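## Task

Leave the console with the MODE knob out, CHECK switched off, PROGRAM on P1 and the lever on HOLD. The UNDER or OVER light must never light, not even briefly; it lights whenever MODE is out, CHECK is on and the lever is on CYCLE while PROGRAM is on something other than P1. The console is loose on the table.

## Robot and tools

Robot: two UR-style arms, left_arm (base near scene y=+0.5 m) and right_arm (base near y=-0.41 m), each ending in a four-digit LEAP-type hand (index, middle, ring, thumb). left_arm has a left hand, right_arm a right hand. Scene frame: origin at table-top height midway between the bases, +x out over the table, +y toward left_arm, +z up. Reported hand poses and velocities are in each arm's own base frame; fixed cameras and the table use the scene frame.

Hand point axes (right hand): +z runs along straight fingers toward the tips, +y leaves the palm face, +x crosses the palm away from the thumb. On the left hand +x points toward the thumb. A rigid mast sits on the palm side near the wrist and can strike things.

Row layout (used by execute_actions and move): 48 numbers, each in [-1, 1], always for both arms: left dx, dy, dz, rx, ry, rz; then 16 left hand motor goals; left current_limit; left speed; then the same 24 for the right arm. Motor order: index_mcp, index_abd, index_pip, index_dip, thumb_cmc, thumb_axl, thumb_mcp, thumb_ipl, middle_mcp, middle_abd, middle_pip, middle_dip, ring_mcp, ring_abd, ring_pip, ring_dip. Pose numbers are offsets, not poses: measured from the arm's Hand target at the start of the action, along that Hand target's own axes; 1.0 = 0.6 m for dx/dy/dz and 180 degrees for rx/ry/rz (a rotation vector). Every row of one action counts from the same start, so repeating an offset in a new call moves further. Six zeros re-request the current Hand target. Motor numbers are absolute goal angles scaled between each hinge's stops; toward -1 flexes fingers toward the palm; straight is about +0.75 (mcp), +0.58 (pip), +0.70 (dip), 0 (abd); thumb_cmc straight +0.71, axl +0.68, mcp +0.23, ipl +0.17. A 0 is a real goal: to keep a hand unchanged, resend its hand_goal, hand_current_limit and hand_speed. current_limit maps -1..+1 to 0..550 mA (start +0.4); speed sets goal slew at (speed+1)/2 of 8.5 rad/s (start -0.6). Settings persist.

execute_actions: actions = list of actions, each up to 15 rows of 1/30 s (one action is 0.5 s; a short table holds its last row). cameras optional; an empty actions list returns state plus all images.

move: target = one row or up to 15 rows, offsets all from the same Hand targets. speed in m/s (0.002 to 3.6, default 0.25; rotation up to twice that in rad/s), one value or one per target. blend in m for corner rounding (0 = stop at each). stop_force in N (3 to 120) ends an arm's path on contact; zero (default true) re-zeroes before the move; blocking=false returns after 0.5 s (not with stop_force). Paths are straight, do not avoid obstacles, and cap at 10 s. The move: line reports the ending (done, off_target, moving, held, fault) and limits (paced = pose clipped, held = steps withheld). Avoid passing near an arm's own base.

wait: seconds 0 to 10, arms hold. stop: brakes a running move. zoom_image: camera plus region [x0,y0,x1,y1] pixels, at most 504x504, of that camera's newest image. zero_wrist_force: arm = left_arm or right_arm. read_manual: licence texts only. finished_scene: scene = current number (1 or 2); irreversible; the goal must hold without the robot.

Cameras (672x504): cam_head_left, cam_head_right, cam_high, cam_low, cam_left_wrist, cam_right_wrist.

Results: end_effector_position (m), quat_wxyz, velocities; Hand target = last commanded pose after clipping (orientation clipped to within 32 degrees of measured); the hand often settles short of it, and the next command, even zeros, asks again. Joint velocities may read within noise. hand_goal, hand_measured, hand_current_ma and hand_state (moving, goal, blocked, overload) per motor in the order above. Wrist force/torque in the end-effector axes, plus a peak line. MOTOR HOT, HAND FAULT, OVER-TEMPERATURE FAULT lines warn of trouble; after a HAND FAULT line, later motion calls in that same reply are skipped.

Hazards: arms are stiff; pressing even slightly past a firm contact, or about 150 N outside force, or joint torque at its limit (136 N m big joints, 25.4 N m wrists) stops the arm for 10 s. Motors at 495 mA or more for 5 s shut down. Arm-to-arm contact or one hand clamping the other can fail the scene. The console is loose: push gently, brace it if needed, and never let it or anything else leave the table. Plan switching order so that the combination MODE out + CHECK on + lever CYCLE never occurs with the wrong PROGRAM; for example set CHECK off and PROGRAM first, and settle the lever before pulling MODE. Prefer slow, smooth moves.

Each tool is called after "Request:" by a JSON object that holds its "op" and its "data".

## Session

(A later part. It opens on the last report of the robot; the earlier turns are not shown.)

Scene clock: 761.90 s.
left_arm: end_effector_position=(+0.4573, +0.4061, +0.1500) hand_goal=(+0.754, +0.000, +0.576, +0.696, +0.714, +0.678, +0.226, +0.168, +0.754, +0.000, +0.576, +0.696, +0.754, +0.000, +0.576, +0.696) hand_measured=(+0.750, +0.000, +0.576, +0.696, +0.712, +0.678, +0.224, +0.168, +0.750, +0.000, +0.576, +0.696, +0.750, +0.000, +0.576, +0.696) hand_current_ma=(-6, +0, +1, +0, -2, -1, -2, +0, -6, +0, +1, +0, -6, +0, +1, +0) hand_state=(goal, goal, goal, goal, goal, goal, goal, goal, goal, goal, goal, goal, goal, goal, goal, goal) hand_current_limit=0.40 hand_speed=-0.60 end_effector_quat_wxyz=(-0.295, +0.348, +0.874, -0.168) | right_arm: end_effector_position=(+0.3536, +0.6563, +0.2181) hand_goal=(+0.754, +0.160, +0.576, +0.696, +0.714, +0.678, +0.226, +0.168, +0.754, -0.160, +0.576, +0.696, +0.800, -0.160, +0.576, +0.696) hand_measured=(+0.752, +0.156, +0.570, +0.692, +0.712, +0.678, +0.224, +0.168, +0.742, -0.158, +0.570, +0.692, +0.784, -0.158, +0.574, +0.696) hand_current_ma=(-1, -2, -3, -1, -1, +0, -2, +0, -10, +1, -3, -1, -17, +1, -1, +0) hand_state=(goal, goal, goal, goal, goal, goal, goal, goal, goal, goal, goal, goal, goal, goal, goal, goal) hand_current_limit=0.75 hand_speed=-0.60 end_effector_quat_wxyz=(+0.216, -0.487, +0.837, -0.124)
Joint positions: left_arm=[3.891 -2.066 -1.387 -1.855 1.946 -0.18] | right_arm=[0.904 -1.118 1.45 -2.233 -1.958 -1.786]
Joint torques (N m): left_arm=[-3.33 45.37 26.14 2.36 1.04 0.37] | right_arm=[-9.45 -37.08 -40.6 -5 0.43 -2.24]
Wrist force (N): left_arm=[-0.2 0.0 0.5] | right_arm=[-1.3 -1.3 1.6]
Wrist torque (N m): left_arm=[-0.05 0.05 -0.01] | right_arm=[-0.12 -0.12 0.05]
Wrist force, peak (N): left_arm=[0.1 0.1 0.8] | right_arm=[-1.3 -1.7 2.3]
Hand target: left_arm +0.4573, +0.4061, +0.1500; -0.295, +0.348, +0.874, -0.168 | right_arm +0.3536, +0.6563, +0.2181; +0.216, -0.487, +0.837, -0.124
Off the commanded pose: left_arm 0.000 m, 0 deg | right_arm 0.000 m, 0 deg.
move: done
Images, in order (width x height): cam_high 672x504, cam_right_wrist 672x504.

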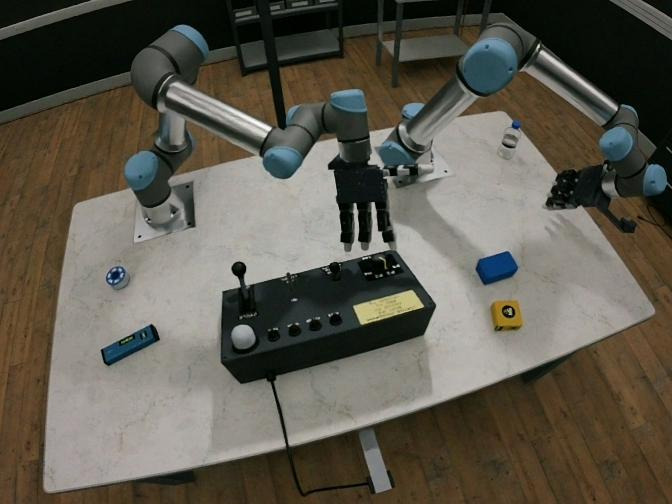

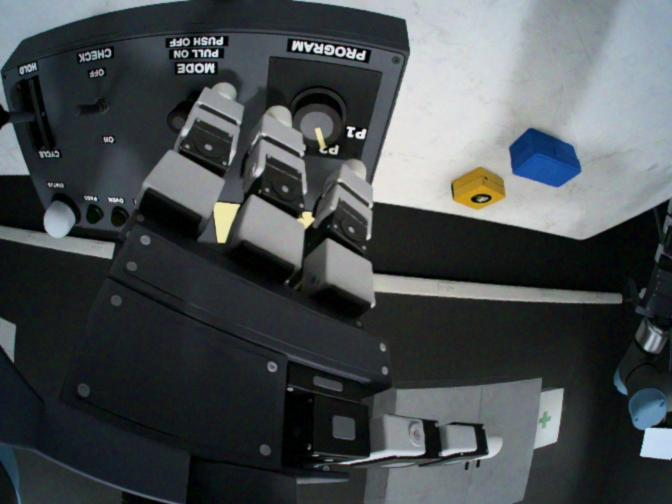

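Request:
{"op": "move", "data": {"target": [0,0,0,0,0,0, 0.754,0,0.576,0.696,0.714,0.678,0.226,0.168,0.754,0,0.576,0.696,0.754,0,0.576,0.696,0.4,-0.6, 0,0,0.06,0,0,0, 0.754,0.16,0.576,0.696,0.714,0.678,0.226,0.168,0.754,-0.16,0.576,0.696,0.8,-0.16,0.576,0.696,0.75,-0.6], "speed": 0.03, "stop_force": 5, "cameras": ["cam_right_wrist","cam_high"]}}

Request:
{"op": "zoom_image", "data": {"camera": "cam_right_wrist", "region": [230, 0, 530, 240]}}

Request:
{"op": "zoom_image", "data": {"camera": "cam_high", "region": [320, 200, 440, 320]}}

Scene clock: 771.23 s.
left_arm: end_effector_position=(+0.4573, +0.4061, +0.1500) hand_goal=(+0.754, +0.000, +0.576, +0.696, +0.714, +0.678, +0.226, +0.168, +0.754, +0.000, +0.576, +0.696, +0.754, +0.000, +0.576, +0.696) hand_measured=(+0.750, +0.000, +0.576, +0.696, +0.712, +0.678, +0.224, +0.168, +0.750, +0.000, +0.576, +0.696, +0.750, +0.000, +0.576, +0.696) hand_current_ma=(-6, +0, +1, +0, -2, -1, -2, +0, -6, +0, +1, +0, -6, +0, +1, +0) hand_state=(goal, goal, goal, goal, goal, goal, goal, goal, goal, goal, goal, goal, goal, goal, goal, goal) hand_current_limit=0.40 hand_speed=-0.60 end_effector_quat_wxyz=(-0.295, +0.348, +0.874, -0.168) | right_arm: end_effector_position=(+0.3710, +0.6564, +0.1866) hand_goal=(+0.754, +0.160, +0.576, +0.696, +0.714, +0.678, +0.226, +0.168, +0.754, -0.160, +0.576, +0.696, +0.800, -0.160, +0.576, +0.696) hand_measured=(+0.752, +0.156, +0.570, +0.692, +0.712, +0.678, +0.224, +0.168, +0.742, -0.158, +0.570, +0.692, +0.784, -0.158, +0.574, +0.696) hand_current_ma=(-1, -2, -3, -1, -1, +0, -2, +0, -10, +1, -3, -1, -17, +1, -1, +0) hand_state=(goal, goal, goal, goal, goal, goal, goal, goal, goal, goal, goal, goal, goal, goal, goal, goal) hand_current_limit=0.75 hand_speed=-0.60 end_effector_quat_wxyz=(+0.216, -0.487, +0.837, -0.124)
Joint positions: left_arm=[3.891 -2.066 -1.387 -1.855 1.946 -0.18] | right_arm=[0.883 -1.073 1.468 -2.304 -1.951 -1.807]
Joint torques (N m): left_arm=[-3.28 43.14 24.94 2.58 0.88 0.46] | right_arm=[-10.5 -39.38 -11.6 -5.09 0.53 -2.3]
Wrist force (N): left_arm=[0.2 0.0 0.4] | right_arm=[-1.3 -1.6 2.1]
Wrist torque (N m): left_arm=[-0.03 -0.02 0.03] | right_arm=[-0.17 -0.12 -0.02]
Wrist force, peak (N): left_arm=[0.1 0.3 0.8] | right_arm=[-1.4 -1.6 2.3]
Hand target: left_arm +0.4573, +0.4061, +0.1500; -0.295, +0.348, +0.874, -0.168 | right_arm +0.3710, +0.6564, +0.1866; +0.216, -0.487, +0.837, -0.124
Off the commanded pose: left_arm 0.000 m, 0 deg | right_arm 0.000 m, 0 deg.
move: done
Images, in order (width x height): cam_high 672x504, cam_right_wrist 672x504.

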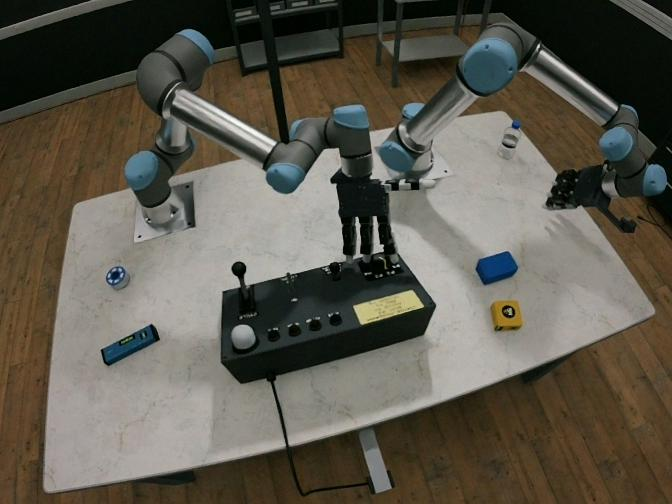

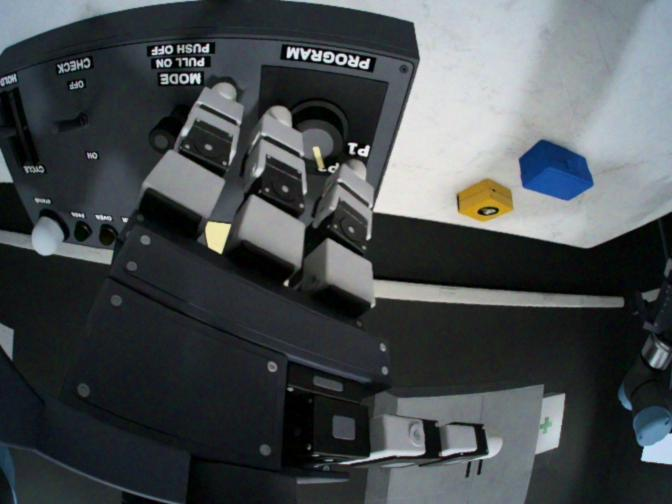

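Scaled by 1.680 from the camera's 672x504 image, which has a finer 960x720 frame.

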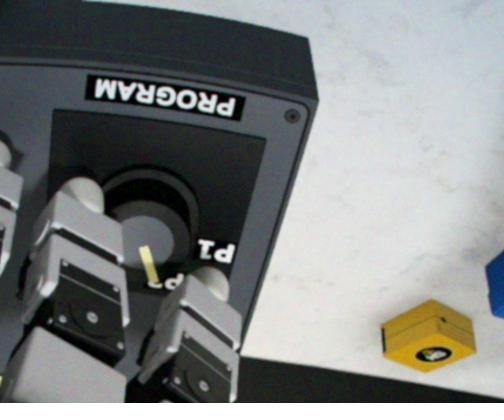

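Scaled by 4.200 from the camera's 672x504 image, which has a finer 960x720 frame.

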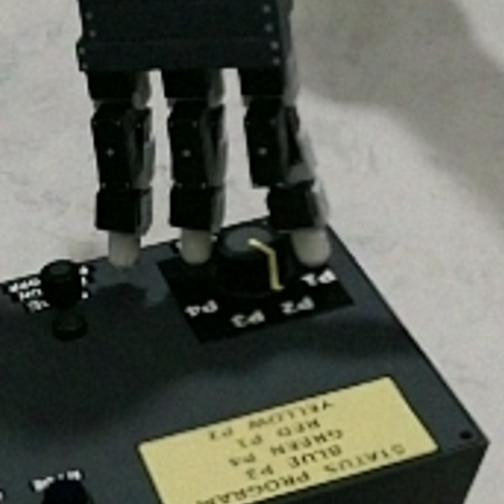

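Request:
{"op": "move", "data": {"target": [0,0,0,0,0,0, 0.754,0,0.576,0.696,0.714,0.678,0.226,0.168,0.754,0,0.576,0.696,0.754,0,0.576,0.696,0.4,-0.6, -0.0067,-0.0092,0.005,0,0,0, 0.754,0.16,0.576,0.696,0.714,0.678,0.226,0.168,0.754,-0.16,0.576,0.696,0.8,-0.16,0.576,0.696,0.75,-0.6], "speed": 0.03, "stop_force": 5}}

Request:
{"op": "move", "data": {"target": [0,0,0,0,0,0, 0.754,0,0.576,0.696,0.714,0.678,0.226,0.168,0.754,0,0.576,0.696,0.754,0,0.576,0.696,0.4,-0.6, 0,0,0,0,0,0, 0.754,-0.15,0.576,0.696,0.714,0.678,0.226,0.168,0.754,0.15,0.576,0.696,0.8,-0.16,0.576,0.696,0.75,-0.8], "speed": 0.03, "cameras": ["cam_right_wrist","cam_high"]}}

Request:
{"op": "zoom_image", "data": {"camera": "cam_right_wrist", "region": [230, 0, 530, 240]}}

Request:
{"op": "zoom_image", "data": {"camera": "cam_high", "region": [320, 200, 440, 320]}}

Scene clock: 797.47 s.
left_arm: end_effector_position=(+0.4573, +0.4061, +0.1500) hand_goal=(+0.754, +0.000, +0.576, +0.696, +0.714, +0.678, +0.226, +0.168, +0.754, +0.000, +0.576, +0.696, +0.754, +0.000, +0.576, +0.696) hand_measured=(+0.750, +0.000, +0.576, +0.696, +0.712, +0.678, +0.224, +0.168, +0.750, +0.000, +0.576, +0.696, +0.750, +0.000, +0.576, +0.696) hand_current_ma=(-6, +0, +1, +0, -2, -1, -2, +0, -6, +0, +1, +0, -6, +0, +1, +0) hand_state=(goal, goal, goal, goal, goal, goal, goal, goal, goal, goal, goal, goal, goal, goal, goal, goal) hand_current_limit=0.40 hand_speed=-0.60 end_effector_quat_wxyz=(-0.295, +0.348, +0.874, -0.168) | right_arm: end_effector_position=(+0.3783, +0.6572, +0.1873) hand_goal=(+0.754, +0.160, +0.576, +0.696, +0.714, +0.678, +0.226, +0.168, +0.754, -0.160, +0.576, +0.696, +0.800, -0.160, +0.576, +0.696) hand_measured=(+0.752, +0.156, +0.570, +0.692, +0.712, +0.678, +0.224, +0.168, +0.742, -0.188, +0.570, +0.692, +0.784, -0.158, +0.574, +0.696) hand_current_ma=(-1, -2, -3, -1, -1, +0, -2, +0, -13, -31, -3, -1, -17, +1, -1, +0) hand_state=(goal, goal, goal, goal, goal, goal, goal, goal, goal, blocked, goal, goal, goal, goal, goal, goal) hand_current_limit=0.75 hand_speed=-0.60 end_effector_quat_wxyz=(+0.216, -0.487, +0.837, -0.124)
Joint positions: left_arm=[3.891 -2.066 -1.387 -1.855 1.946 -0.18] | right_arm=[0.876 -1.063 1.453 -2.301 -1.948 -1.815]
Joint torques (N m): left_arm=[-4.37 44.67 25.66 2.52 1.12 0.52] | right_arm=[-9.38 -38.71 -40.67 -1.34 0.58 -2.29]
Wrist force (N): left_arm=[0.0 0.1 0.5] | right_arm=[0.6 -0.9 1.5]
Wrist torque (N m): left_arm=[-0.04 0.02 0.01] | right_arm=[-0.17 0.10 0.15]
Wrist force, peak (N): left_arm=[0.2 0.1 0.9] | right_arm=[-1.3 -1.7 2.3]
Hand target: left_arm +0.4573, +0.4061, +0.1500; -0.295, +0.348, +0.874, -0.168 | right_arm +0.3783, +0.6572, +0.1873; +0.216, -0.487, +0.837, -0.124
Off the commanded pose: left_arm 0.000 m, 0 deg | right_arm 0.000 m, 0 deg.
move: done

Scene clock: 798.00 s.
left_arm: end_effector_position=(+0.4573, +0.4061, +0.1500) hand_goal=(+0.754, +0.000, +0.576, +0.696, +0.714, +0.678, +0.226, +0.168, +0.754, +0.000, +0.576, +0.696, +0.754, +0.000, +0.576, +0.696) hand_measured=(+0.750, +0.000, +0.576, +0.696, +0.712, +0.678, +0.224, +0.168, +0.750, +0.000, +0.576, +0.696, +0.750, +0.000, +0.576, +0.696) hand_current_ma=(-6, +0, +1, +0, -2, -1, -2, +0, -6, +0, +1, +0, -6, +0, +1, +0) hand_state=(goal, goal, goal, goal, goal, goal, goal, goal, goal, goal, goal, goal, goal, goal, goal, goal) hand_current_limit=0.40 hand_speed=-0.60 end_effector_quat_wxyz=(-0.295, +0.348, +0.874, -0.168) | right_arm: end_effector_position=(+0.3783, +0.6572, +0.1872) hand_goal=(+0.754, -0.150, +0.576, +0.696, +0.714, +0.678, +0.226, +0.168, +0.754, +0.150, +0.576, +0.696, +0.800, -0.160, +0.576, +0.696) hand_measured=(+0.750, +0.000, +0.570, +0.694, +0.712, +0.678, +0.224, +0.168, +0.742, -0.176, +0.570, +0.692, +0.784, -0.158, +0.574, +0.696) hand_current_ma=(-1, +396, -3, -1, -1, +0, -2, +0, -13, -481, -3, -1, -17, +1, -1, +0) hand_state=(goal, blocked, goal, goal, goal, goal, goal, goal, goal, blocked, goal, goal, goal, goal, goal, goal) hand_current_limit=0.75 hand_speed=-0.80 end_effector_quat_wxyz=(+0.216, -0.487, +0.837, -0.124)
Joint positions: left_arm=[3.891 -2.066 -1.387 -1.855 1.946 -0.18] | right_arm=[0.876 -1.063 1.453 -2.301 -1.948 -1.815]
Joint torques (N m): left_arm=[-3.81 43.52 25.37 2.39 1.21 0.3] | right_arm=[-10.26 -39.39 -39.6 -3.91 0.29 -2.02]
Wrist force (N): left_arm=[0.0 0.0 0.3] | right_arm=[-0.6 -0.8 1.9]
Wrist torque (N m): left_arm=[-0.03 0.01 0.00] | right_arm=[-0.20 -0.03 0.06]
Wrist force, peak (N): left_arm=[0.1 0.4 0.7] | right_arm=[4.0 -0.9 0.6]
Hand target: left_arm +0.4573, +0.4061, +0.1500; -0.295, +0.348, +0.874, -0.168 | right_arm +0.3783, +0.6572, +0.1873; +0.216, -0.487, +0.837, -0.124
Off the commanded pose: left_arm 0.000 m, 0 deg | right_arm 0.000 m, 0 deg.
move: done
Images, in order (width x height): cam_high 672x504, cam_right_wrist 672x504.

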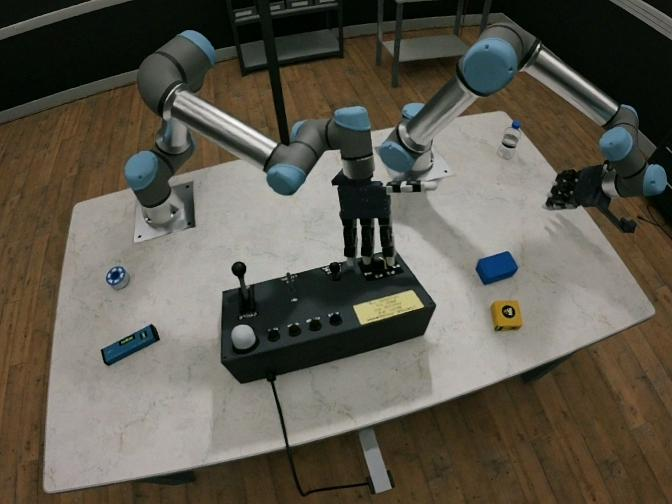

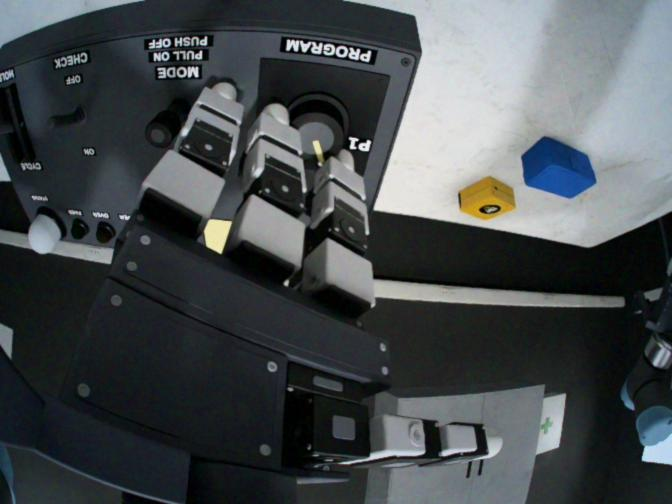

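Scaled by 1.680 from the camera's 672x504 image, which has a finer 960x720 frame.

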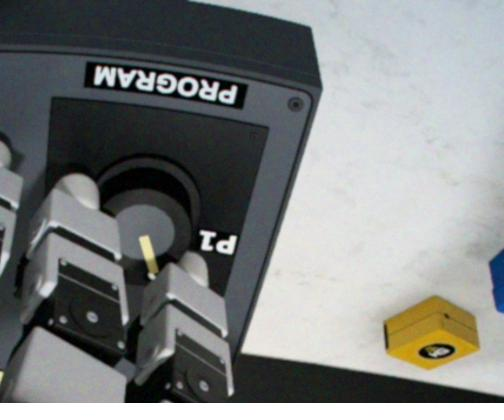

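Scaled by 4.200 from the camera's 672x504 image, which has a finer 960x720 frame.

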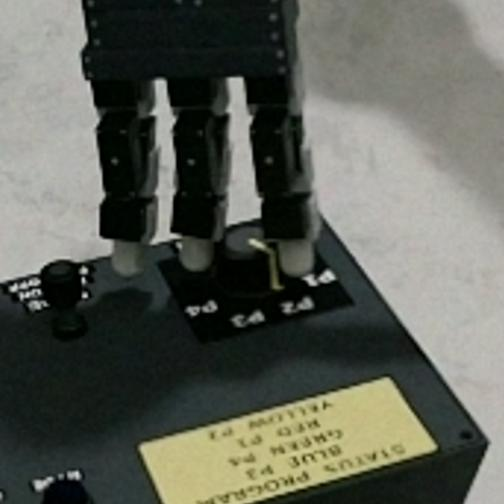

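Request:
{"op": "move", "data": {"target": [[0,0,0,0,0,0, 0.754,0,0.576,0.696,0.714,0.678,0.226,0.168,0.754,0,0.576,0.696,0.754,0,0.576,0.696,0.4,-0.6, 0.01,0,0,0,0,0, 0.754,-0.15,0.576,0.696,0.714,0.678,0.226,0.168,0.754,0.15,0.576,0.696,0.8,-0.16,0.576,0.696,0.75,-0.8],[0,0,0,0,0,0, 0.754,0,0.576,0.696,0.714,0.678,0.226,0.168,0.754,0,0.576,0.696,0.754,0,0.576,0.696,0.4,-0.6, 0.0385,-0.0032,0,0,0,-0.0722, 0.754,-0.15,0.576,0.696,0.714,0.678,0.226,0.168,0.754,0.15,0.576,0.696,0.8,-0.16,0.576,0.696,0.75,-0.8],[0,0,0,0,0,0, 0.754,0,0.576,0.696,0.714,0.678,0.226,0.168,0.754,0,0.576,0.696,0.754,0,0.576,0.696,0.4,-0.6, 0.0655,-0.0128,0,0,0,-0.1444, 0.754,-0.15,0.576,0.696,0.714,0.678,0.226,0.168,0.754,0.15,0.576,0.696,0.8,-0.16,0.576,0.696,0.75,-0.8],[0,0,0,0,0,0, 0.754,0,0.576,0.696,0.714,0.678,0.226,0.168,0.754,0,0.576,0.696,0.754,0,0.576,0.696,0.4,-0.6, 0.0897,-0.0282,0,0,0,-0.2167, 0.754,-0.15,0.576,0.696,0.714,0.678,0.226,0.168,0.754,0.15,0.576,0.696,0.8,-0.16,0.576,0.696,0.75,-0.8]], "speed": 0.12, "blend": 0.003, "cameras": ["cam_right_wrist","cam_high"]}}

Request:
{"op": "zoom_image", "data": {"camera": "cam_right_wrist", "region": [230, 0, 530, 240]}}

Request:
{"op": "zoom_image", "data": {"camera": "cam_high", "region": [320, 200, 440, 320]}}

Scene clock: 829.57 s.
left_arm: end_effector_position=(+0.4573, +0.4061, +0.1500) hand_goal=(+0.754, +0.000, +0.576, +0.696, +0.714, +0.678, +0.226, +0.168, +0.754, +0.000, +0.576, +0.696, +0.754, +0.000, +0.576, +0.696) hand_measured=(+0.750, +0.000, +0.576, +0.696, +0.712, +0.678, +0.224, +0.168, +0.750, +0.000, +0.576, +0.696, +0.750, +0.000, +0.576, +0.696) hand_current_ma=(-6, +0, +1, +0, -2, -1, -2, +0, -6, +0, +1, +0, -6, +0, +1, +0) hand_state=(goal, goal, goal, goal, goal, goal, goal, goal, goal, goal, goal, goal, goal, goal, goal, goal) hand_current_limit=0.40 hand_speed=-0.60 end_effector_quat_wxyz=(-0.295, +0.348, +0.874, -0.168) | right_arm: end_effector_position=(+0.3680, +0.6020, +0.1814) hand_goal=(+0.754, -0.150, +0.576, +0.696, +0.714, +0.678, +0.226, +0.168, +0.754, +0.150, +0.576, +0.696, +0.800, -0.160, +0.576, +0.696) hand_measured=(+0.808, +0.054, +0.614, +0.712, +0.712, +0.678, +0.224, +0.168, +0.686, -0.036, +0.536, +0.678, +0.784, -0.158, +0.574, +0.696) hand_current_ma=(+113, +481, +59, +16, -1, +0, -2, +0, -157, -481, -64, -20, -17, +1, -1, +0) hand_state=(blocked, blocked, blocked, goal, goal, goal, goal, goal, blocked, blocked, blocked, goal, goal, goal, goal, goal) hand_current_limit=0.75 hand_speed=-0.80 end_effector_quat_wxyz=(-0.162, +0.738, -0.627, +0.189)
Joint positions: left_arm=[3.891 -2.066 -1.387 -1.855 1.946 -0.18] | right_arm=[0.861 -1.059 1.431 -2.289 -1.943 -2.511]
Joint torques (N m): left_arm=[-4.24 43.61 24.56 2.84 1.12 0.58] | right_arm=[-8.49 -38.07 -39.42 -0.6 0.03 -2.51]
Wrist force (N): left_arm=[0.0 0.0 0.6] | right_arm=[-0.3 -0.8 1.2]
Wrist torque (N m): left_arm=[-0.05 0.01 0.00] | right_arm=[-0.04 -0.28 0.09]
Wrist force, peak (N): left_arm=[-0.1 0.1 0.8] | right_arm=[-7.3 -0.9 -5.3]
Hand target: left_arm +0.4573, +0.4061, +0.1500; -0.295, +0.348, +0.874, -0.168 | right_arm +0.3680, +0.6020, +0.1814; -0.162, +0.739, -0.627, +0.189
Off the commanded pose: left_arm 0.000 m, 0 deg | right_arm 0.000 m, 0 deg.
move: done
Images, in order (width x height): cam_high 672x504, cam_right_wrist 672x504.

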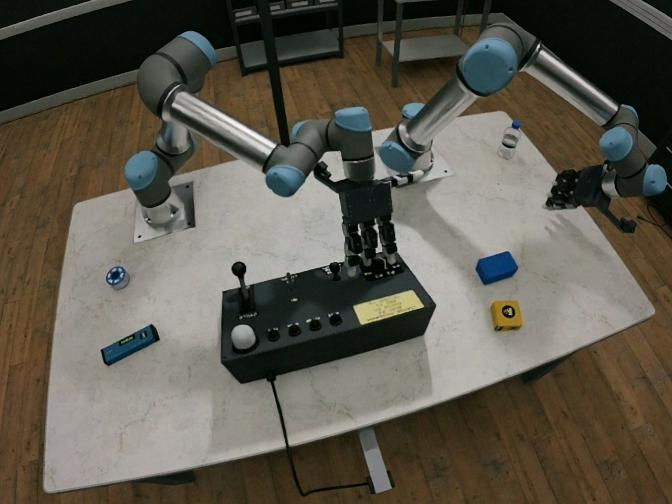

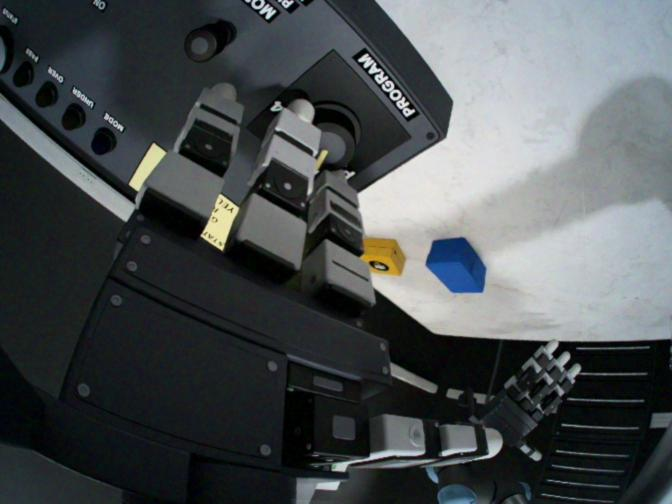

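Scaled by 1.680 from the camera's 672x504 image, which has a finer 960x720 frame.

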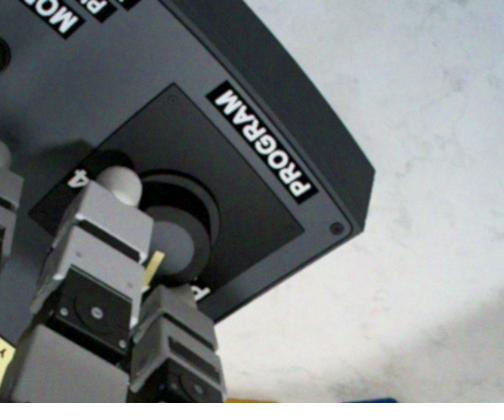

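Scaled by 4.200 from the camera's 672x504 image, which has a finer 960x720 frame.

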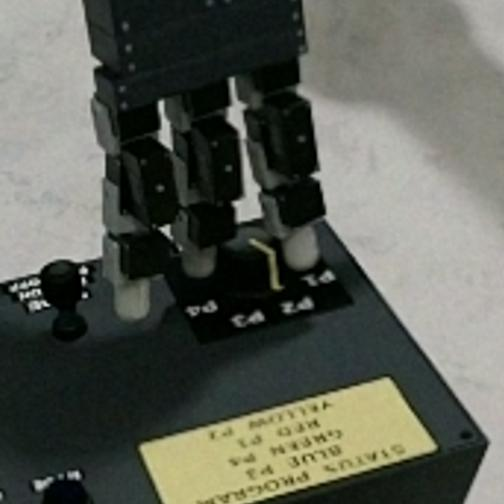

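Request:
{"op": "move", "data": {"target": [[0,0,0,0,0,0, 0.754,0,0.576,0.696,0.714,0.678,0.226,0.168,0.754,0,0.576,0.696,0.754,0,0.576,0.696,0.4,-0.6, 0,0,0,0,0,0, 0.754,0.2,0.576,0.696,0.714,0.678,0.226,0.168,0.754,-0.2,0.576,0.696,0.8,-0.25,0.576,0.696,0.75,-0.6],[0,0,0,0,0,0, 0.754,0,0.576,0.696,0.714,0.678,0.226,0.168,0.754,0,0.576,0.696,0.754,0,0.576,0.696,0.4,-0.6, -0.0428,-0.014,0,0,0,0.1083, 0.754,0.2,0.576,0.696,0.714,0.678,0.226,0.168,0.754,-0.2,0.576,0.696,0.8,-0.25,0.576,0.696,0.75,-0.6],[0,0,0,0,0,0, 0.754,0,0.576,0.696,0.714,0.678,0.226,0.168,0.754,0,0.576,0.696,0.754,0,0.576,0.696,0.4,-0.6, -0.0972,-0.0559,0,0,0,0.2444, 0.754,0.2,0.576,0.696,0.714,0.678,0.226,0.168,0.754,-0.2,0.576,0.696,0.8,-0.25,0.576,0.696,0.75,-0.6]], "speed": 0.1, "blend": [0, 0.004, 0], "cameras": ["cam_right_wrist","cam_high"]}}

Request:
{"op": "zoom_image", "data": {"camera": "cam_right_wrist", "region": [230, 0, 530, 240]}}

Request:
{"op": "zoom_image", "data": {"camera": "cam_high", "region": [320, 200, 440, 320]}}

Scene clock: 962.37 s.
left_arm: end_effector_position=(+0.4573, +0.4061, +0.1500) hand_goal=(+0.754, +0.000, +0.576, +0.696, +0.714, +0.678, +0.226, +0.168, +0.754, +0.000, +0.576, +0.696, +0.754, +0.000, +0.576, +0.696) hand_measured=(+0.750, +0.000, +0.576, +0.696, +0.712, +0.678, +0.224, +0.168, +0.750, +0.000, +0.576, +0.696, +0.750, +0.000, +0.576, +0.696) hand_current_ma=(-6, +0, +1, +0, -2, -1, -2, +0, -6, +0, +1, +0, -6, +0, +1, +0) hand_state=(goal, goal, goal, goal, goal, goal, goal, goal, goal, goal, goal, goal, goal, goal, goal, goal) hand_current_limit=0.40 hand_speed=-0.60 end_effector_quat_wxyz=(-0.295, +0.348, +0.874, -0.168) | right_arm: end_effector_position=(+0.3886, +0.6650, +0.1929) hand_goal=(+0.754, +0.200, +0.576, +0.696, +0.714, +0.678, +0.226, +0.168, +0.754, -0.200, +0.576, +0.696, +0.800, -0.250, +0.576, +0.696) hand_measured=(+0.752, +0.196, +0.578, +0.698, +0.712, +0.678, +0.224, +0.168, +0.764, -0.226, +0.582, +0.698, +0.784, -0.246, +0.574, +0.696) hand_current_ma=(-1, -1, +0, +1, -1, +0, -2, +0, +8, -29, +4, +1, -17, +1, -1, +0) hand_state=(goal, goal, goal, goal, goal, goal, goal, goal, goal, blocked, goal, goal, goal, goal, goal, goal) hand_current_limit=0.75 hand_speed=-0.60 end_effector_quat_wxyz=(+0.221, -0.450, +0.858, -0.114)
Joint positions: left_arm=[3.891 -2.066 -1.387 -1.855 1.946 -0.18] | right_arm=[0.872 -1.055 1.432 -2.29 -1.947 -1.732]
Joint torques (N m): left_arm=[-3.71 43.92 25.04 2.69 1.22 0.56] | right_arm=[11.11 -39.65 -39.53 -1.23 -1.49 2.43]
Wrist force (N): left_arm=[-0.1 0.3 0.6] | right_arm=[0.5 -2.3 1.9]
Wrist torque (N m): left_arm=[-0.01 0.03 -0.01] | right_arm=[-0.08 0.07 -0.03]
Wrist force, peak (N): left_arm=[0.1 0.3 0.9] | right_arm=[-0.3 -3.3 1.3]
Hand target: left_arm +0.4573, +0.4061, +0.1500; -0.295, +0.348, +0.874, -0.168 | right_arm +0.3886, +0.6650, +0.1929; +0.221, -0.450, +0.858, -0.114
Off the commanded pose: left_arm 0.000 m, 0 deg | right_arm 0.000 m, 0 deg.
move: done
Images, in order (width x height): cam_high 672x504, cam_right_wrist 672x504.

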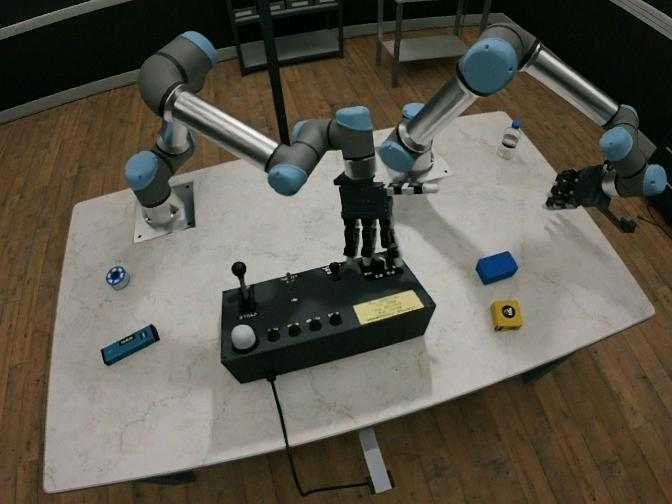

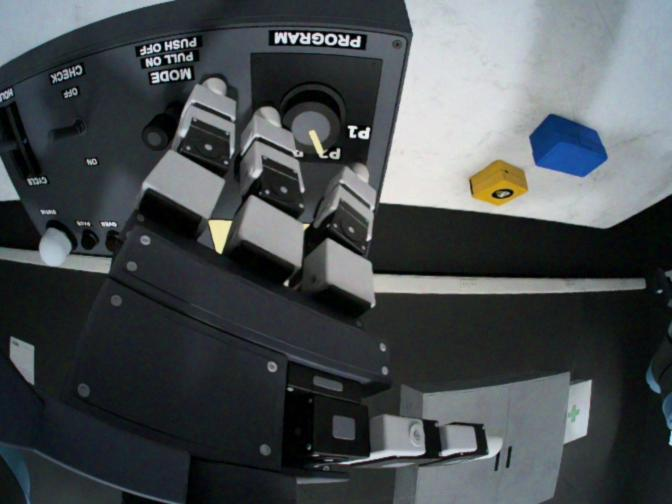

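Scaled by 1.680 from the camera's 672x504 image, which has a finer 960x720 frame.

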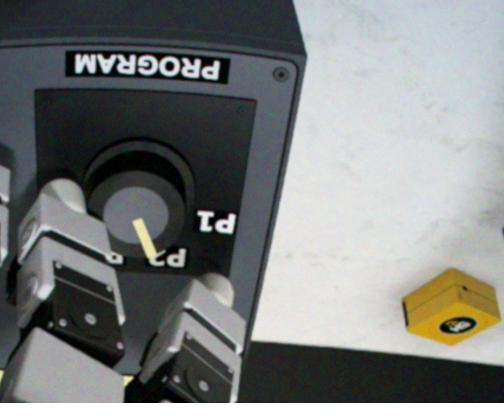

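Scaled by 4.200 from the camera's 672x504 image, which has a finer 960x720 frame.

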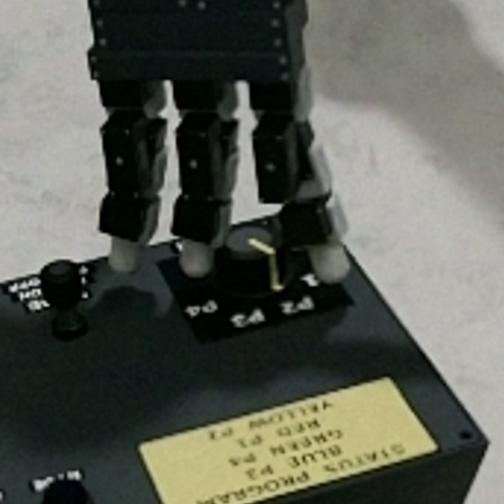

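Request:
{"op": "move", "data": {"target": [[0,0,0,0,0,0, 0.754,0,0.576,0.696,0.714,0.678,0.226,0.168,0.754,0,0.576,0.696,0.754,0,0.576,0.696,0.4,-0.6, 0.0217,0,0,0,0,0, 0.754,0.2,0.576,0.696,0.714,0.678,0.226,0.168,0.754,-0.2,0.576,0.696,0.8,-0.25,0.576,0.696,0.75,-0.6],[0,0,0,0,0,0, 0.754,0,0.576,0.696,0.714,0.678,0.226,0.168,0.754,0,0.576,0.696,0.754,0,0.576,0.696,0.4,-0.6, 0.0217,0,0.025,0,0,0, 0.754,0.2,0.576,0.696,0.714,0.678,0.226,0.168,0.754,-0.2,0.576,0.696,0.8,-0.25,0.576,0.696,0.75,-0.6]], "speed": 0.02, "stop_force": 4, "cameras": ["cam_right_wrist","cam_high"]}}

Request:
{"op": "zoom_image", "data": {"camera": "cam_right_wrist", "region": [230, 0, 530, 240]}}

Request:
{"op": "zoom_image", "data": {"camera": "cam_high", "region": [320, 200, 440, 320]}}

Scene clock: 977.00 s.
left_arm: end_effector_position=(+0.4573, +0.4061, +0.1500) hand_goal=(+0.754, +0.000, +0.576, +0.696, +0.714, +0.678, +0.226, +0.168, +0.754, +0.000, +0.576, +0.696, +0.754, +0.000, +0.576, +0.696) hand_measured=(+0.750, +0.000, +0.576, +0.696, +0.712, +0.678, +0.224, +0.168, +0.750, +0.000, +0.576, +0.696, +0.750, +0.000, +0.576, +0.696) hand_current_ma=(-6, +0, +1, +0, -2, -1, -2, +0, -6, +0, +1, +0, -6, +0, +1, +0) hand_state=(goal, goal, goal, goal, goal, goal, goal, goal, goal, goal, goal, goal, goal, goal, goal, goal) hand_current_limit=0.40 hand_speed=-0.60 end_effector_quat_wxyz=(-0.295, +0.348, +0.874, -0.168) | right_arm: end_effector_position=(+0.3861, +0.6543, +0.1821) hand_goal=(+0.754, +0.200, +0.576, +0.696, +0.714, +0.678, +0.226, +0.168, +0.754, -0.200, +0.576, +0.696, +0.800, -0.250, +0.576, +0.696) hand_measured=(+0.752, +0.196, +0.578, +0.698, +0.712, +0.678, +0.224, +0.168, +0.754, -0.204, +0.574, +0.688, +0.786, -0.248, +0.574, +0.696) hand_current_ma=(-1, -1, +0, +1, -1, +0, -2, +0, +0, -1, +0, -5, -16, +1, -1, +0) hand_state=(goal, goal, goal, goal, goal, goal, goal, goal, goal, goal, goal, goal, goal, goal, goal, goal) hand_current_limit=0.75 hand_speed=-0.60 end_effector_quat_wxyz=(+0.221, -0.450, +0.858, -0.114)
Joint positions: left_arm=[3.891 -2.066 -1.387 -1.855 1.946 -0.18] | right_arm=[0.864 -1.068 1.483 -2.331 -1.944 -1.739]
Joint torques (N m): left_arm=[-4.85 45.42 25.12 2.62 1.05 0.6] | right_arm=[8.88 -51.24 -36.92 -0.44 -1.82 2.27]
Wrist force (N): left_arm=[0.1 0.4 0.4] | right_arm=[-1.2 -2.4 -1.7]
Wrist torque (N m): left_arm=[0.01 0.00 0.01] | right_arm=[0.11 -0.02 -0.04]
Wrist force, peak (N): left_arm=[-0.1 0.3 0.8] | right_arm=[-0.9 -3.0 -7.5]
Hand target: left_arm +0.4573, +0.4061, +0.1500; -0.295, +0.348, +0.874, -0.168 | right_arm +0.3861, +0.6543, +0.1821; +0.221, -0.450, +0.858, -0.114 (not the last commanded pose)
Off the commanded pose: left_arm 0.000 m, 0 deg | right_arm 0.007 m, 0 deg.
move: contact (right_arm); path passed 1 of 2 targets
Images, in order (width x height): cam_high 672x504, cam_right_wrist 672x504.

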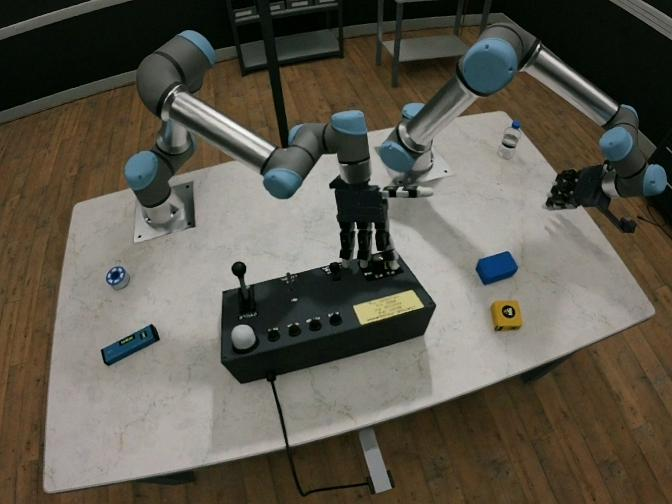

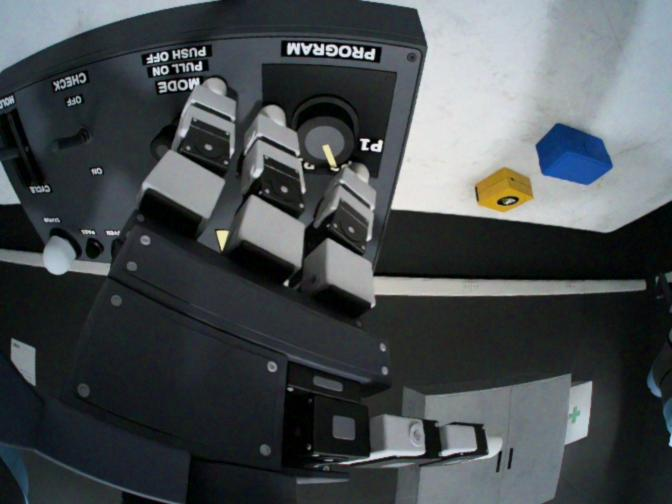

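Scaled by 1.680 from the camera's 672x504 image, which has a finer 960x720 frame.

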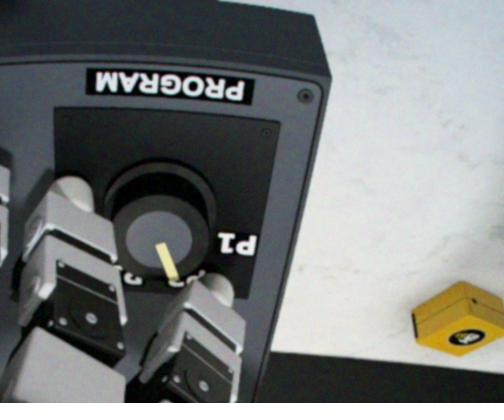

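Scaled by 4.200 from the camera's 672x504 image, which has a finer 960x720 frame.

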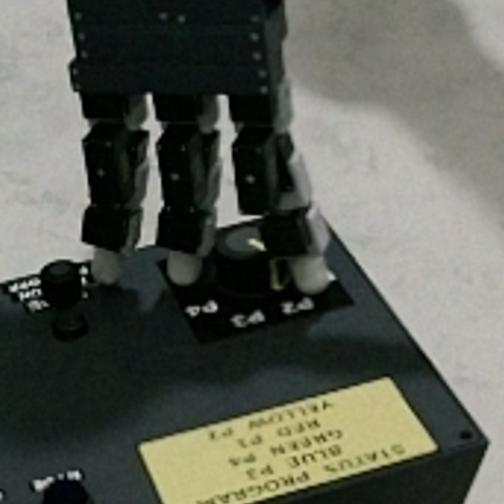

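Request:
{"op": "move", "data": {"target": [[0,0,0,0,0,0, 0.754,0,0.576,0.696,0.714,0.678,0.226,0.168,0.754,0,0.576,0.696,0.754,0,0.576,0.696,0.4,-0.6, 0.003,0,-0.006,0,0,0, 0.754,0.2,0.576,0.696,0.714,0.678,0.226,0.168,0.754,-0.2,0.576,0.696,0.8,-0.25,0.576,0.696,0.75,-0.6],[0,0,0,0,0,0, 0.754,0,0.576,0.696,0.714,0.678,0.226,0.168,0.754,0,0.576,0.696,0.754,0,0.576,0.696,0.4,-0.6, 0.003,0.024,-0.006,0,0,0, 0.754,0.2,0.576,0.696,0.714,0.678,0.226,0.168,0.754,-0.2,0.576,0.696,0.8,-0.25,0.576,0.696,0.75,-0.6],[0,0,0,0,0,0, 0.754,0,0.576,0.696,0.714,0.678,0.226,0.168,0.754,0,0.576,0.696,0.754,0,0.576,0.696,0.4,-0.6, 0.003,0.024,-0.006,0,0,0, 0.754,-0.3,0.576,0.696,0.714,0.678,0.226,0.168,0.754,0.3,0.576,0.696,0.754,0.5,0.576,0.696,0.75,-0.85]], "speed": 0.04, "cameras": ["cam_right_wrist","cam_high"]}}

Request:
{"op": "zoom_image", "data": {"camera": "cam_right_wrist", "region": [230, 0, 530, 240]}}

Request:
{"op": "zoom_image", "data": {"camera": "cam_high", "region": [320, 200, 440, 320]}}

Scene clock: 1022.47 s.
left_arm: end_effector_position=(+0.4573, +0.4061, +0.1500) hand_goal=(+0.754, +0.000, +0.576, +0.696, +0.714, +0.678, +0.226, +0.168, +0.754, +0.000, +0.576, +0.696, +0.754, +0.000, +0.576, +0.696) hand_measured=(+0.750, +0.000, +0.576, +0.696, +0.712, +0.678, +0.224, +0.168, +0.750, +0.000, +0.576, +0.696, +0.750, +0.000, +0.576, +0.696) hand_current_ma=(-6, +0, +1, +0, -2, -1, -2, +0, -6, +0, +1, +0, -6, +0, +1, +0) hand_state=(goal, goal, goal, goal, goal, goal, goal, goal, goal, goal, goal, goal, goal, goal, goal, goal) hand_current_limit=0.40 hand_speed=-0.60 end_effector_quat_wxyz=(-0.295, +0.348, +0.874, -0.168) | right_arm: end_effector_position=(+0.3731, +0.6610, +0.1791) hand_goal=(+0.754, -0.300, +0.576, +0.696, +0.714, +0.678, +0.226, +0.168, +0.754, +0.300, +0.576, +0.696, +0.754, +0.500, +0.576, +0.696) hand_measured=(+0.752, +0.104, +0.578, +0.698, +0.712, +0.678, +0.224, +0.168, +0.752, -0.104, +0.574, +0.694, +0.752, +0.082, +0.574, +0.696) hand_current_ma=(-1, +481, +0, +1, -1, +0, -2, +0, -1, -481, +0, -1, -1, -481, -1, +0) hand_state=(goal, blocked, goal, goal, goal, goal, goal, goal, goal, blocked, goal, goal, goal, blocked, goal, goal) hand_current_limit=0.75 hand_speed=-0.85 end_effector_quat_wxyz=(+0.221, -0.450, +0.858, -0.114)
Joint positions: left_arm=[3.891 -2.066 -1.387 -1.855 1.946 -0.18] | right_arm=[0.886 -1.067 1.488 -2.329 -1.952 -1.717]
Joint torques (N m): left_arm=[-4.4 44.09 25.73 2.6 1.05 0.75] | right_arm=[9.49 -40.57 -40.15 -3.79 -1.75 2.44]
Wrist force (N): left_arm=[0.0 0.2 0.8] | right_arm=[2.4 -1.7 2.9]
Wrist torque (N m): left_arm=[-0.05 0.02 0.00] | right_arm=[-0.25 0.22 0.12]
Wrist force, peak (N): left_arm=[0.1 0.3 0.9] | right_arm=[2.4 -1.6 3.0]
Hand target: left_arm +0.4573, +0.4061, +0.1500; -0.295, +0.348, +0.874, -0.168 | right_arm +0.3731, +0.6610, +0.1791; +0.221, -0.450, +0.858, -0.114
Off the commanded pose: left_arm 0.000 m, 0 deg | right_arm 0.000 m, 0 deg.
move: done
Images, in order (width x height): cam_high 672x504, cam_right_wrist 672x504.

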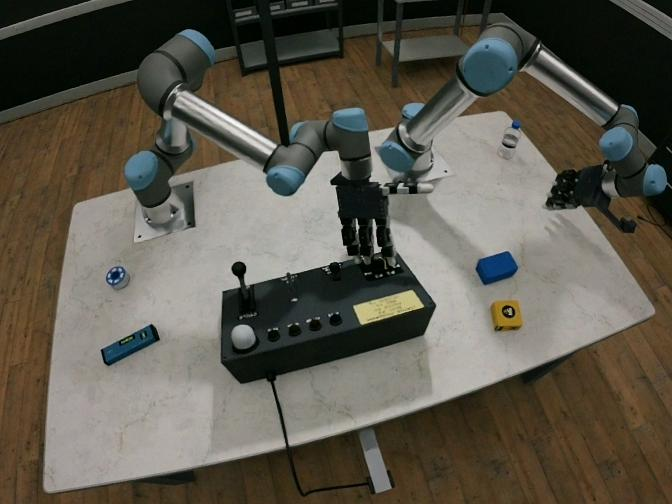

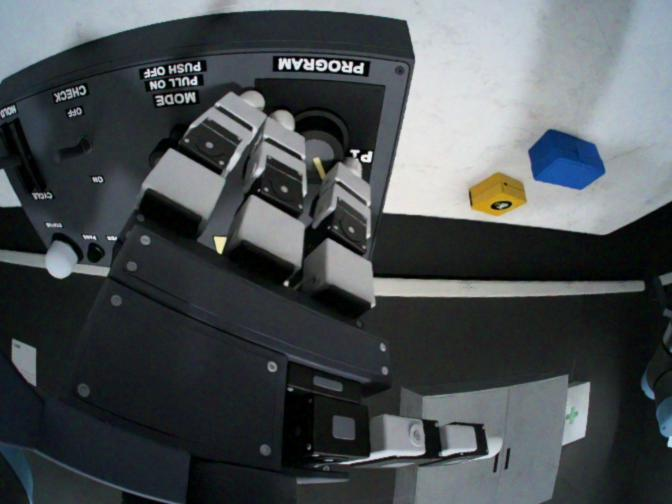

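Scaled by 1.680 from the camera's 672x504 image, which has a finer 960x720 frame.

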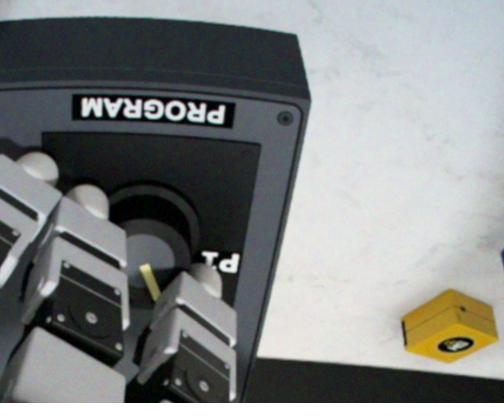

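Scaled by 4.200 from the camera's 672x504 image, which has a finer 960x720 frame.

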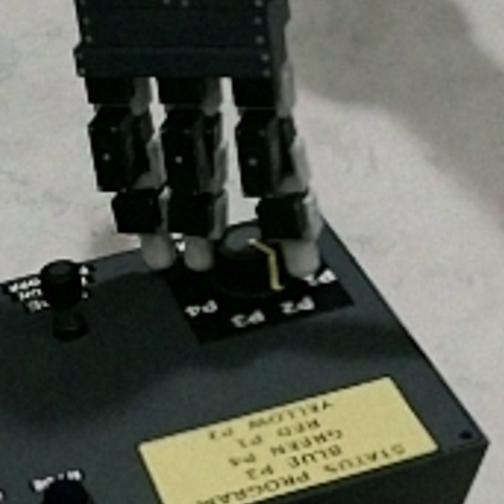

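Request:
{"op": "move", "data": {"target": [[0,0,0,0,0,0, 0.754,0,0.576,0.696,0.714,0.678,0.226,0.168,0.754,0,0.576,0.696,0.754,0,0.576,0.696,0.4,-0.6, 0.027,-0.003,0,0,0,-0.0722, 0.754,-0.3,0.576,0.696,0.714,0.678,0.226,0.168,0.754,0.3,0.576,0.696,0.754,0.5,0.576,0.696,0.75,-0.85],[0,0,0,0,0,0, 0.754,0,0.576,0.696,0.714,0.678,0.226,0.168,0.754,0,0.576,0.696,0.754,0,0.576,0.696,0.4,-0.6, 0.0527,-0.0122,0,0,0,-0.1444, 0.754,-0.3,0.576,0.696,0.714,0.678,0.226,0.168,0.754,0.3,0.576,0.696,0.754,0.5,0.576,0.696,0.75,-0.85],[0,0,0,0,0,0, 0.754,0,0.576,0.696,0.714,0.678,0.226,0.168,0.754,0,0.576,0.696,0.754,0,0.576,0.696,0.4,-0.6, 0.0755,-0.0267,0,0,0,-0.2167, 0.754,-0.3,0.576,0.696,0.714,0.678,0.226,0.168,0.754,0.3,0.576,0.696,0.754,0.5,0.576,0.696,0.75,-0.85],[0,0,0,0,0,0, 0.754,0,0.576,0.696,0.714,0.678,0.226,0.168,0.754,0,0.576,0.696,0.754,0,0.576,0.696,0.4,-0.6, 0.0945,-0.0462,0,0,0,-0.2889, 0.754,-0.3,0.576,0.696,0.714,0.678,0.226,0.168,0.754,0.3,0.576,0.696,0.754,0.5,0.576,0.696,0.75,-0.85],[0,0,0,0,0,0, 0.754,0,0.576,0.696,0.714,0.678,0.226,0.168,0.754,0,0.576,0.696,0.754,0,0.576,0.696,0.4,-0.6, 0.1088,-0.0693,0,0,0,-0.3611, 0.754,-0.3,0.576,0.696,0.714,0.678,0.226,0.168,0.754,0.3,0.576,0.696,0.754,0.5,0.576,0.696,0.75,-0.85]], "speed": 0.12, "blend": 0.003, "cameras": ["cam_right_wrist","cam_high"]}}

Request:
{"op": "zoom_image", "data": {"camera": "cam_right_wrist", "region": [230, 0, 530, 240]}}

Request:
{"op": "zoom_image", "data": {"camera": "cam_high", "region": [320, 200, 440, 320]}}

Scene clock: 1045.50 s.
left_arm: end_effector_position=(+0.4573, +0.4061, +0.1500) hand_goal=(+0.754, +0.000, +0.576, +0.696, +0.714, +0.678, +0.226, +0.168, +0.754, +0.000, +0.576, +0.696, +0.754, +0.000, +0.576, +0.696) hand_measured=(+0.750, +0.000, +0.576, +0.696, +0.712, +0.678, +0.224, +0.168, +0.750, +0.000, +0.576, +0.696, +0.750, +0.000, +0.576, +0.696) hand_current_ma=(-6, +0, +1, +0, -2, -1, -2, +0, -6, +0, +1, +0, -6, +0, +1, +0) hand_state=(goal, goal, goal, goal, goal, goal, goal, goal, goal, goal, goal, goal, goal, goal, goal, goal) hand_current_limit=0.40 hand_speed=-0.60 end_effector_quat_wxyz=(-0.295, +0.348, +0.874, -0.168) | right_arm: end_effector_position=(+0.3706, +0.5837, +0.1775) hand_goal=(+0.754, -0.300, +0.576, +0.696, +0.714, +0.678, +0.226, +0.168, +0.754, +0.300, +0.576, +0.696, +0.754, +0.500, +0.576, +0.696) hand_measured=(+0.838, -0.048, +0.634, +0.724, +0.712, +0.678, +0.224, +0.168, +0.638, -0.022, +0.508, +0.664, +0.722, +0.172, +0.564, +0.694) hand_current_ma=(+224, +481, +115, +40, -1, +0, -2, +0, -357, -481, -149, -49, -50, -481, -11, -1) hand_state=(blocked, blocked, blocked, blocked, goal, goal, goal, goal, blocked, blocked, blocked, blocked, blocked, blocked, goal, goal) hand_current_limit=0.75 hand_speed=-0.85 end_effector_quat_wxyz=(-0.125, +0.840, -0.482, +0.215)
Joint positions: left_arm=[3.891 -2.066 -1.387 -1.855 1.946 -0.18] | right_arm=[0.873 -1.029 1.395 -2.279 -1.948 -2.864]
Joint torques (N m): left_arm=[-4.76 43.39 25.66 3 0.99 0.73] | right_arm=[14.21 -44.61 -41.87 -2.05 1.59 -1.98]
Wrist force (N): left_arm=[0.0 0.1 0.4] | right_arm=[5.8 1.4 7.2]
Wrist torque (N m): left_arm=[-0.03 0.01 0.01] | right_arm=[-0.57 0.35 0.49]
Wrist force, peak (N): left_arm=[0.1 0.3 0.9] | right_arm=[5.7 1.2 9.2]
Hand target: left_arm +0.4573, +0.4061, +0.1500; -0.295, +0.348, +0.874, -0.168 | right_arm +0.3706, +0.5837, +0.1775; -0.125, +0.840, -0.481, +0.215
Off the commanded pose: left_arm 0.000 m, 0 deg | right_arm 0.000 m, 0 deg.
move: done
Images, in order (width x height): cam_high 672x504, cam_right_wrist 672x504.

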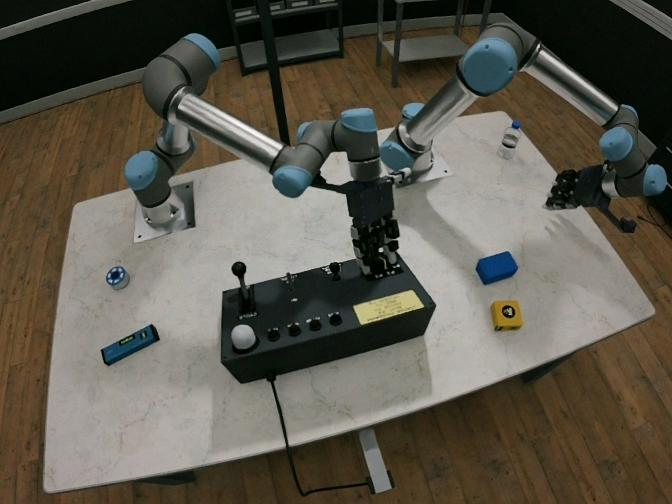

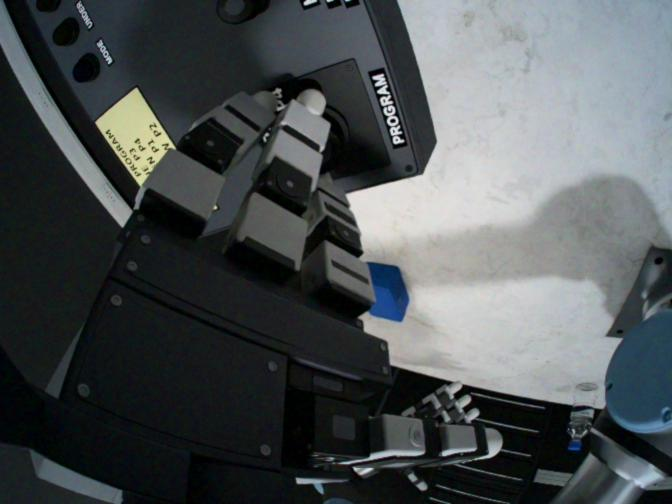

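Scaled by 1.680 from the camera's 672x504 image, which has a finer 960x720 frame.

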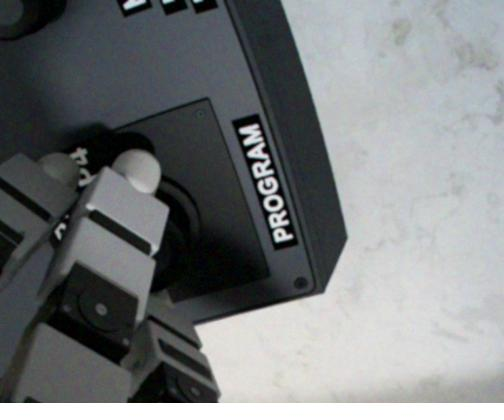

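Scaled by 4.200 from the camera's 672x504 image, which has a finer 960x720 frame.

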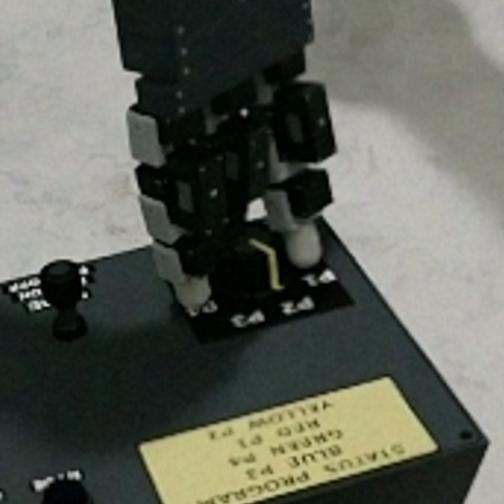

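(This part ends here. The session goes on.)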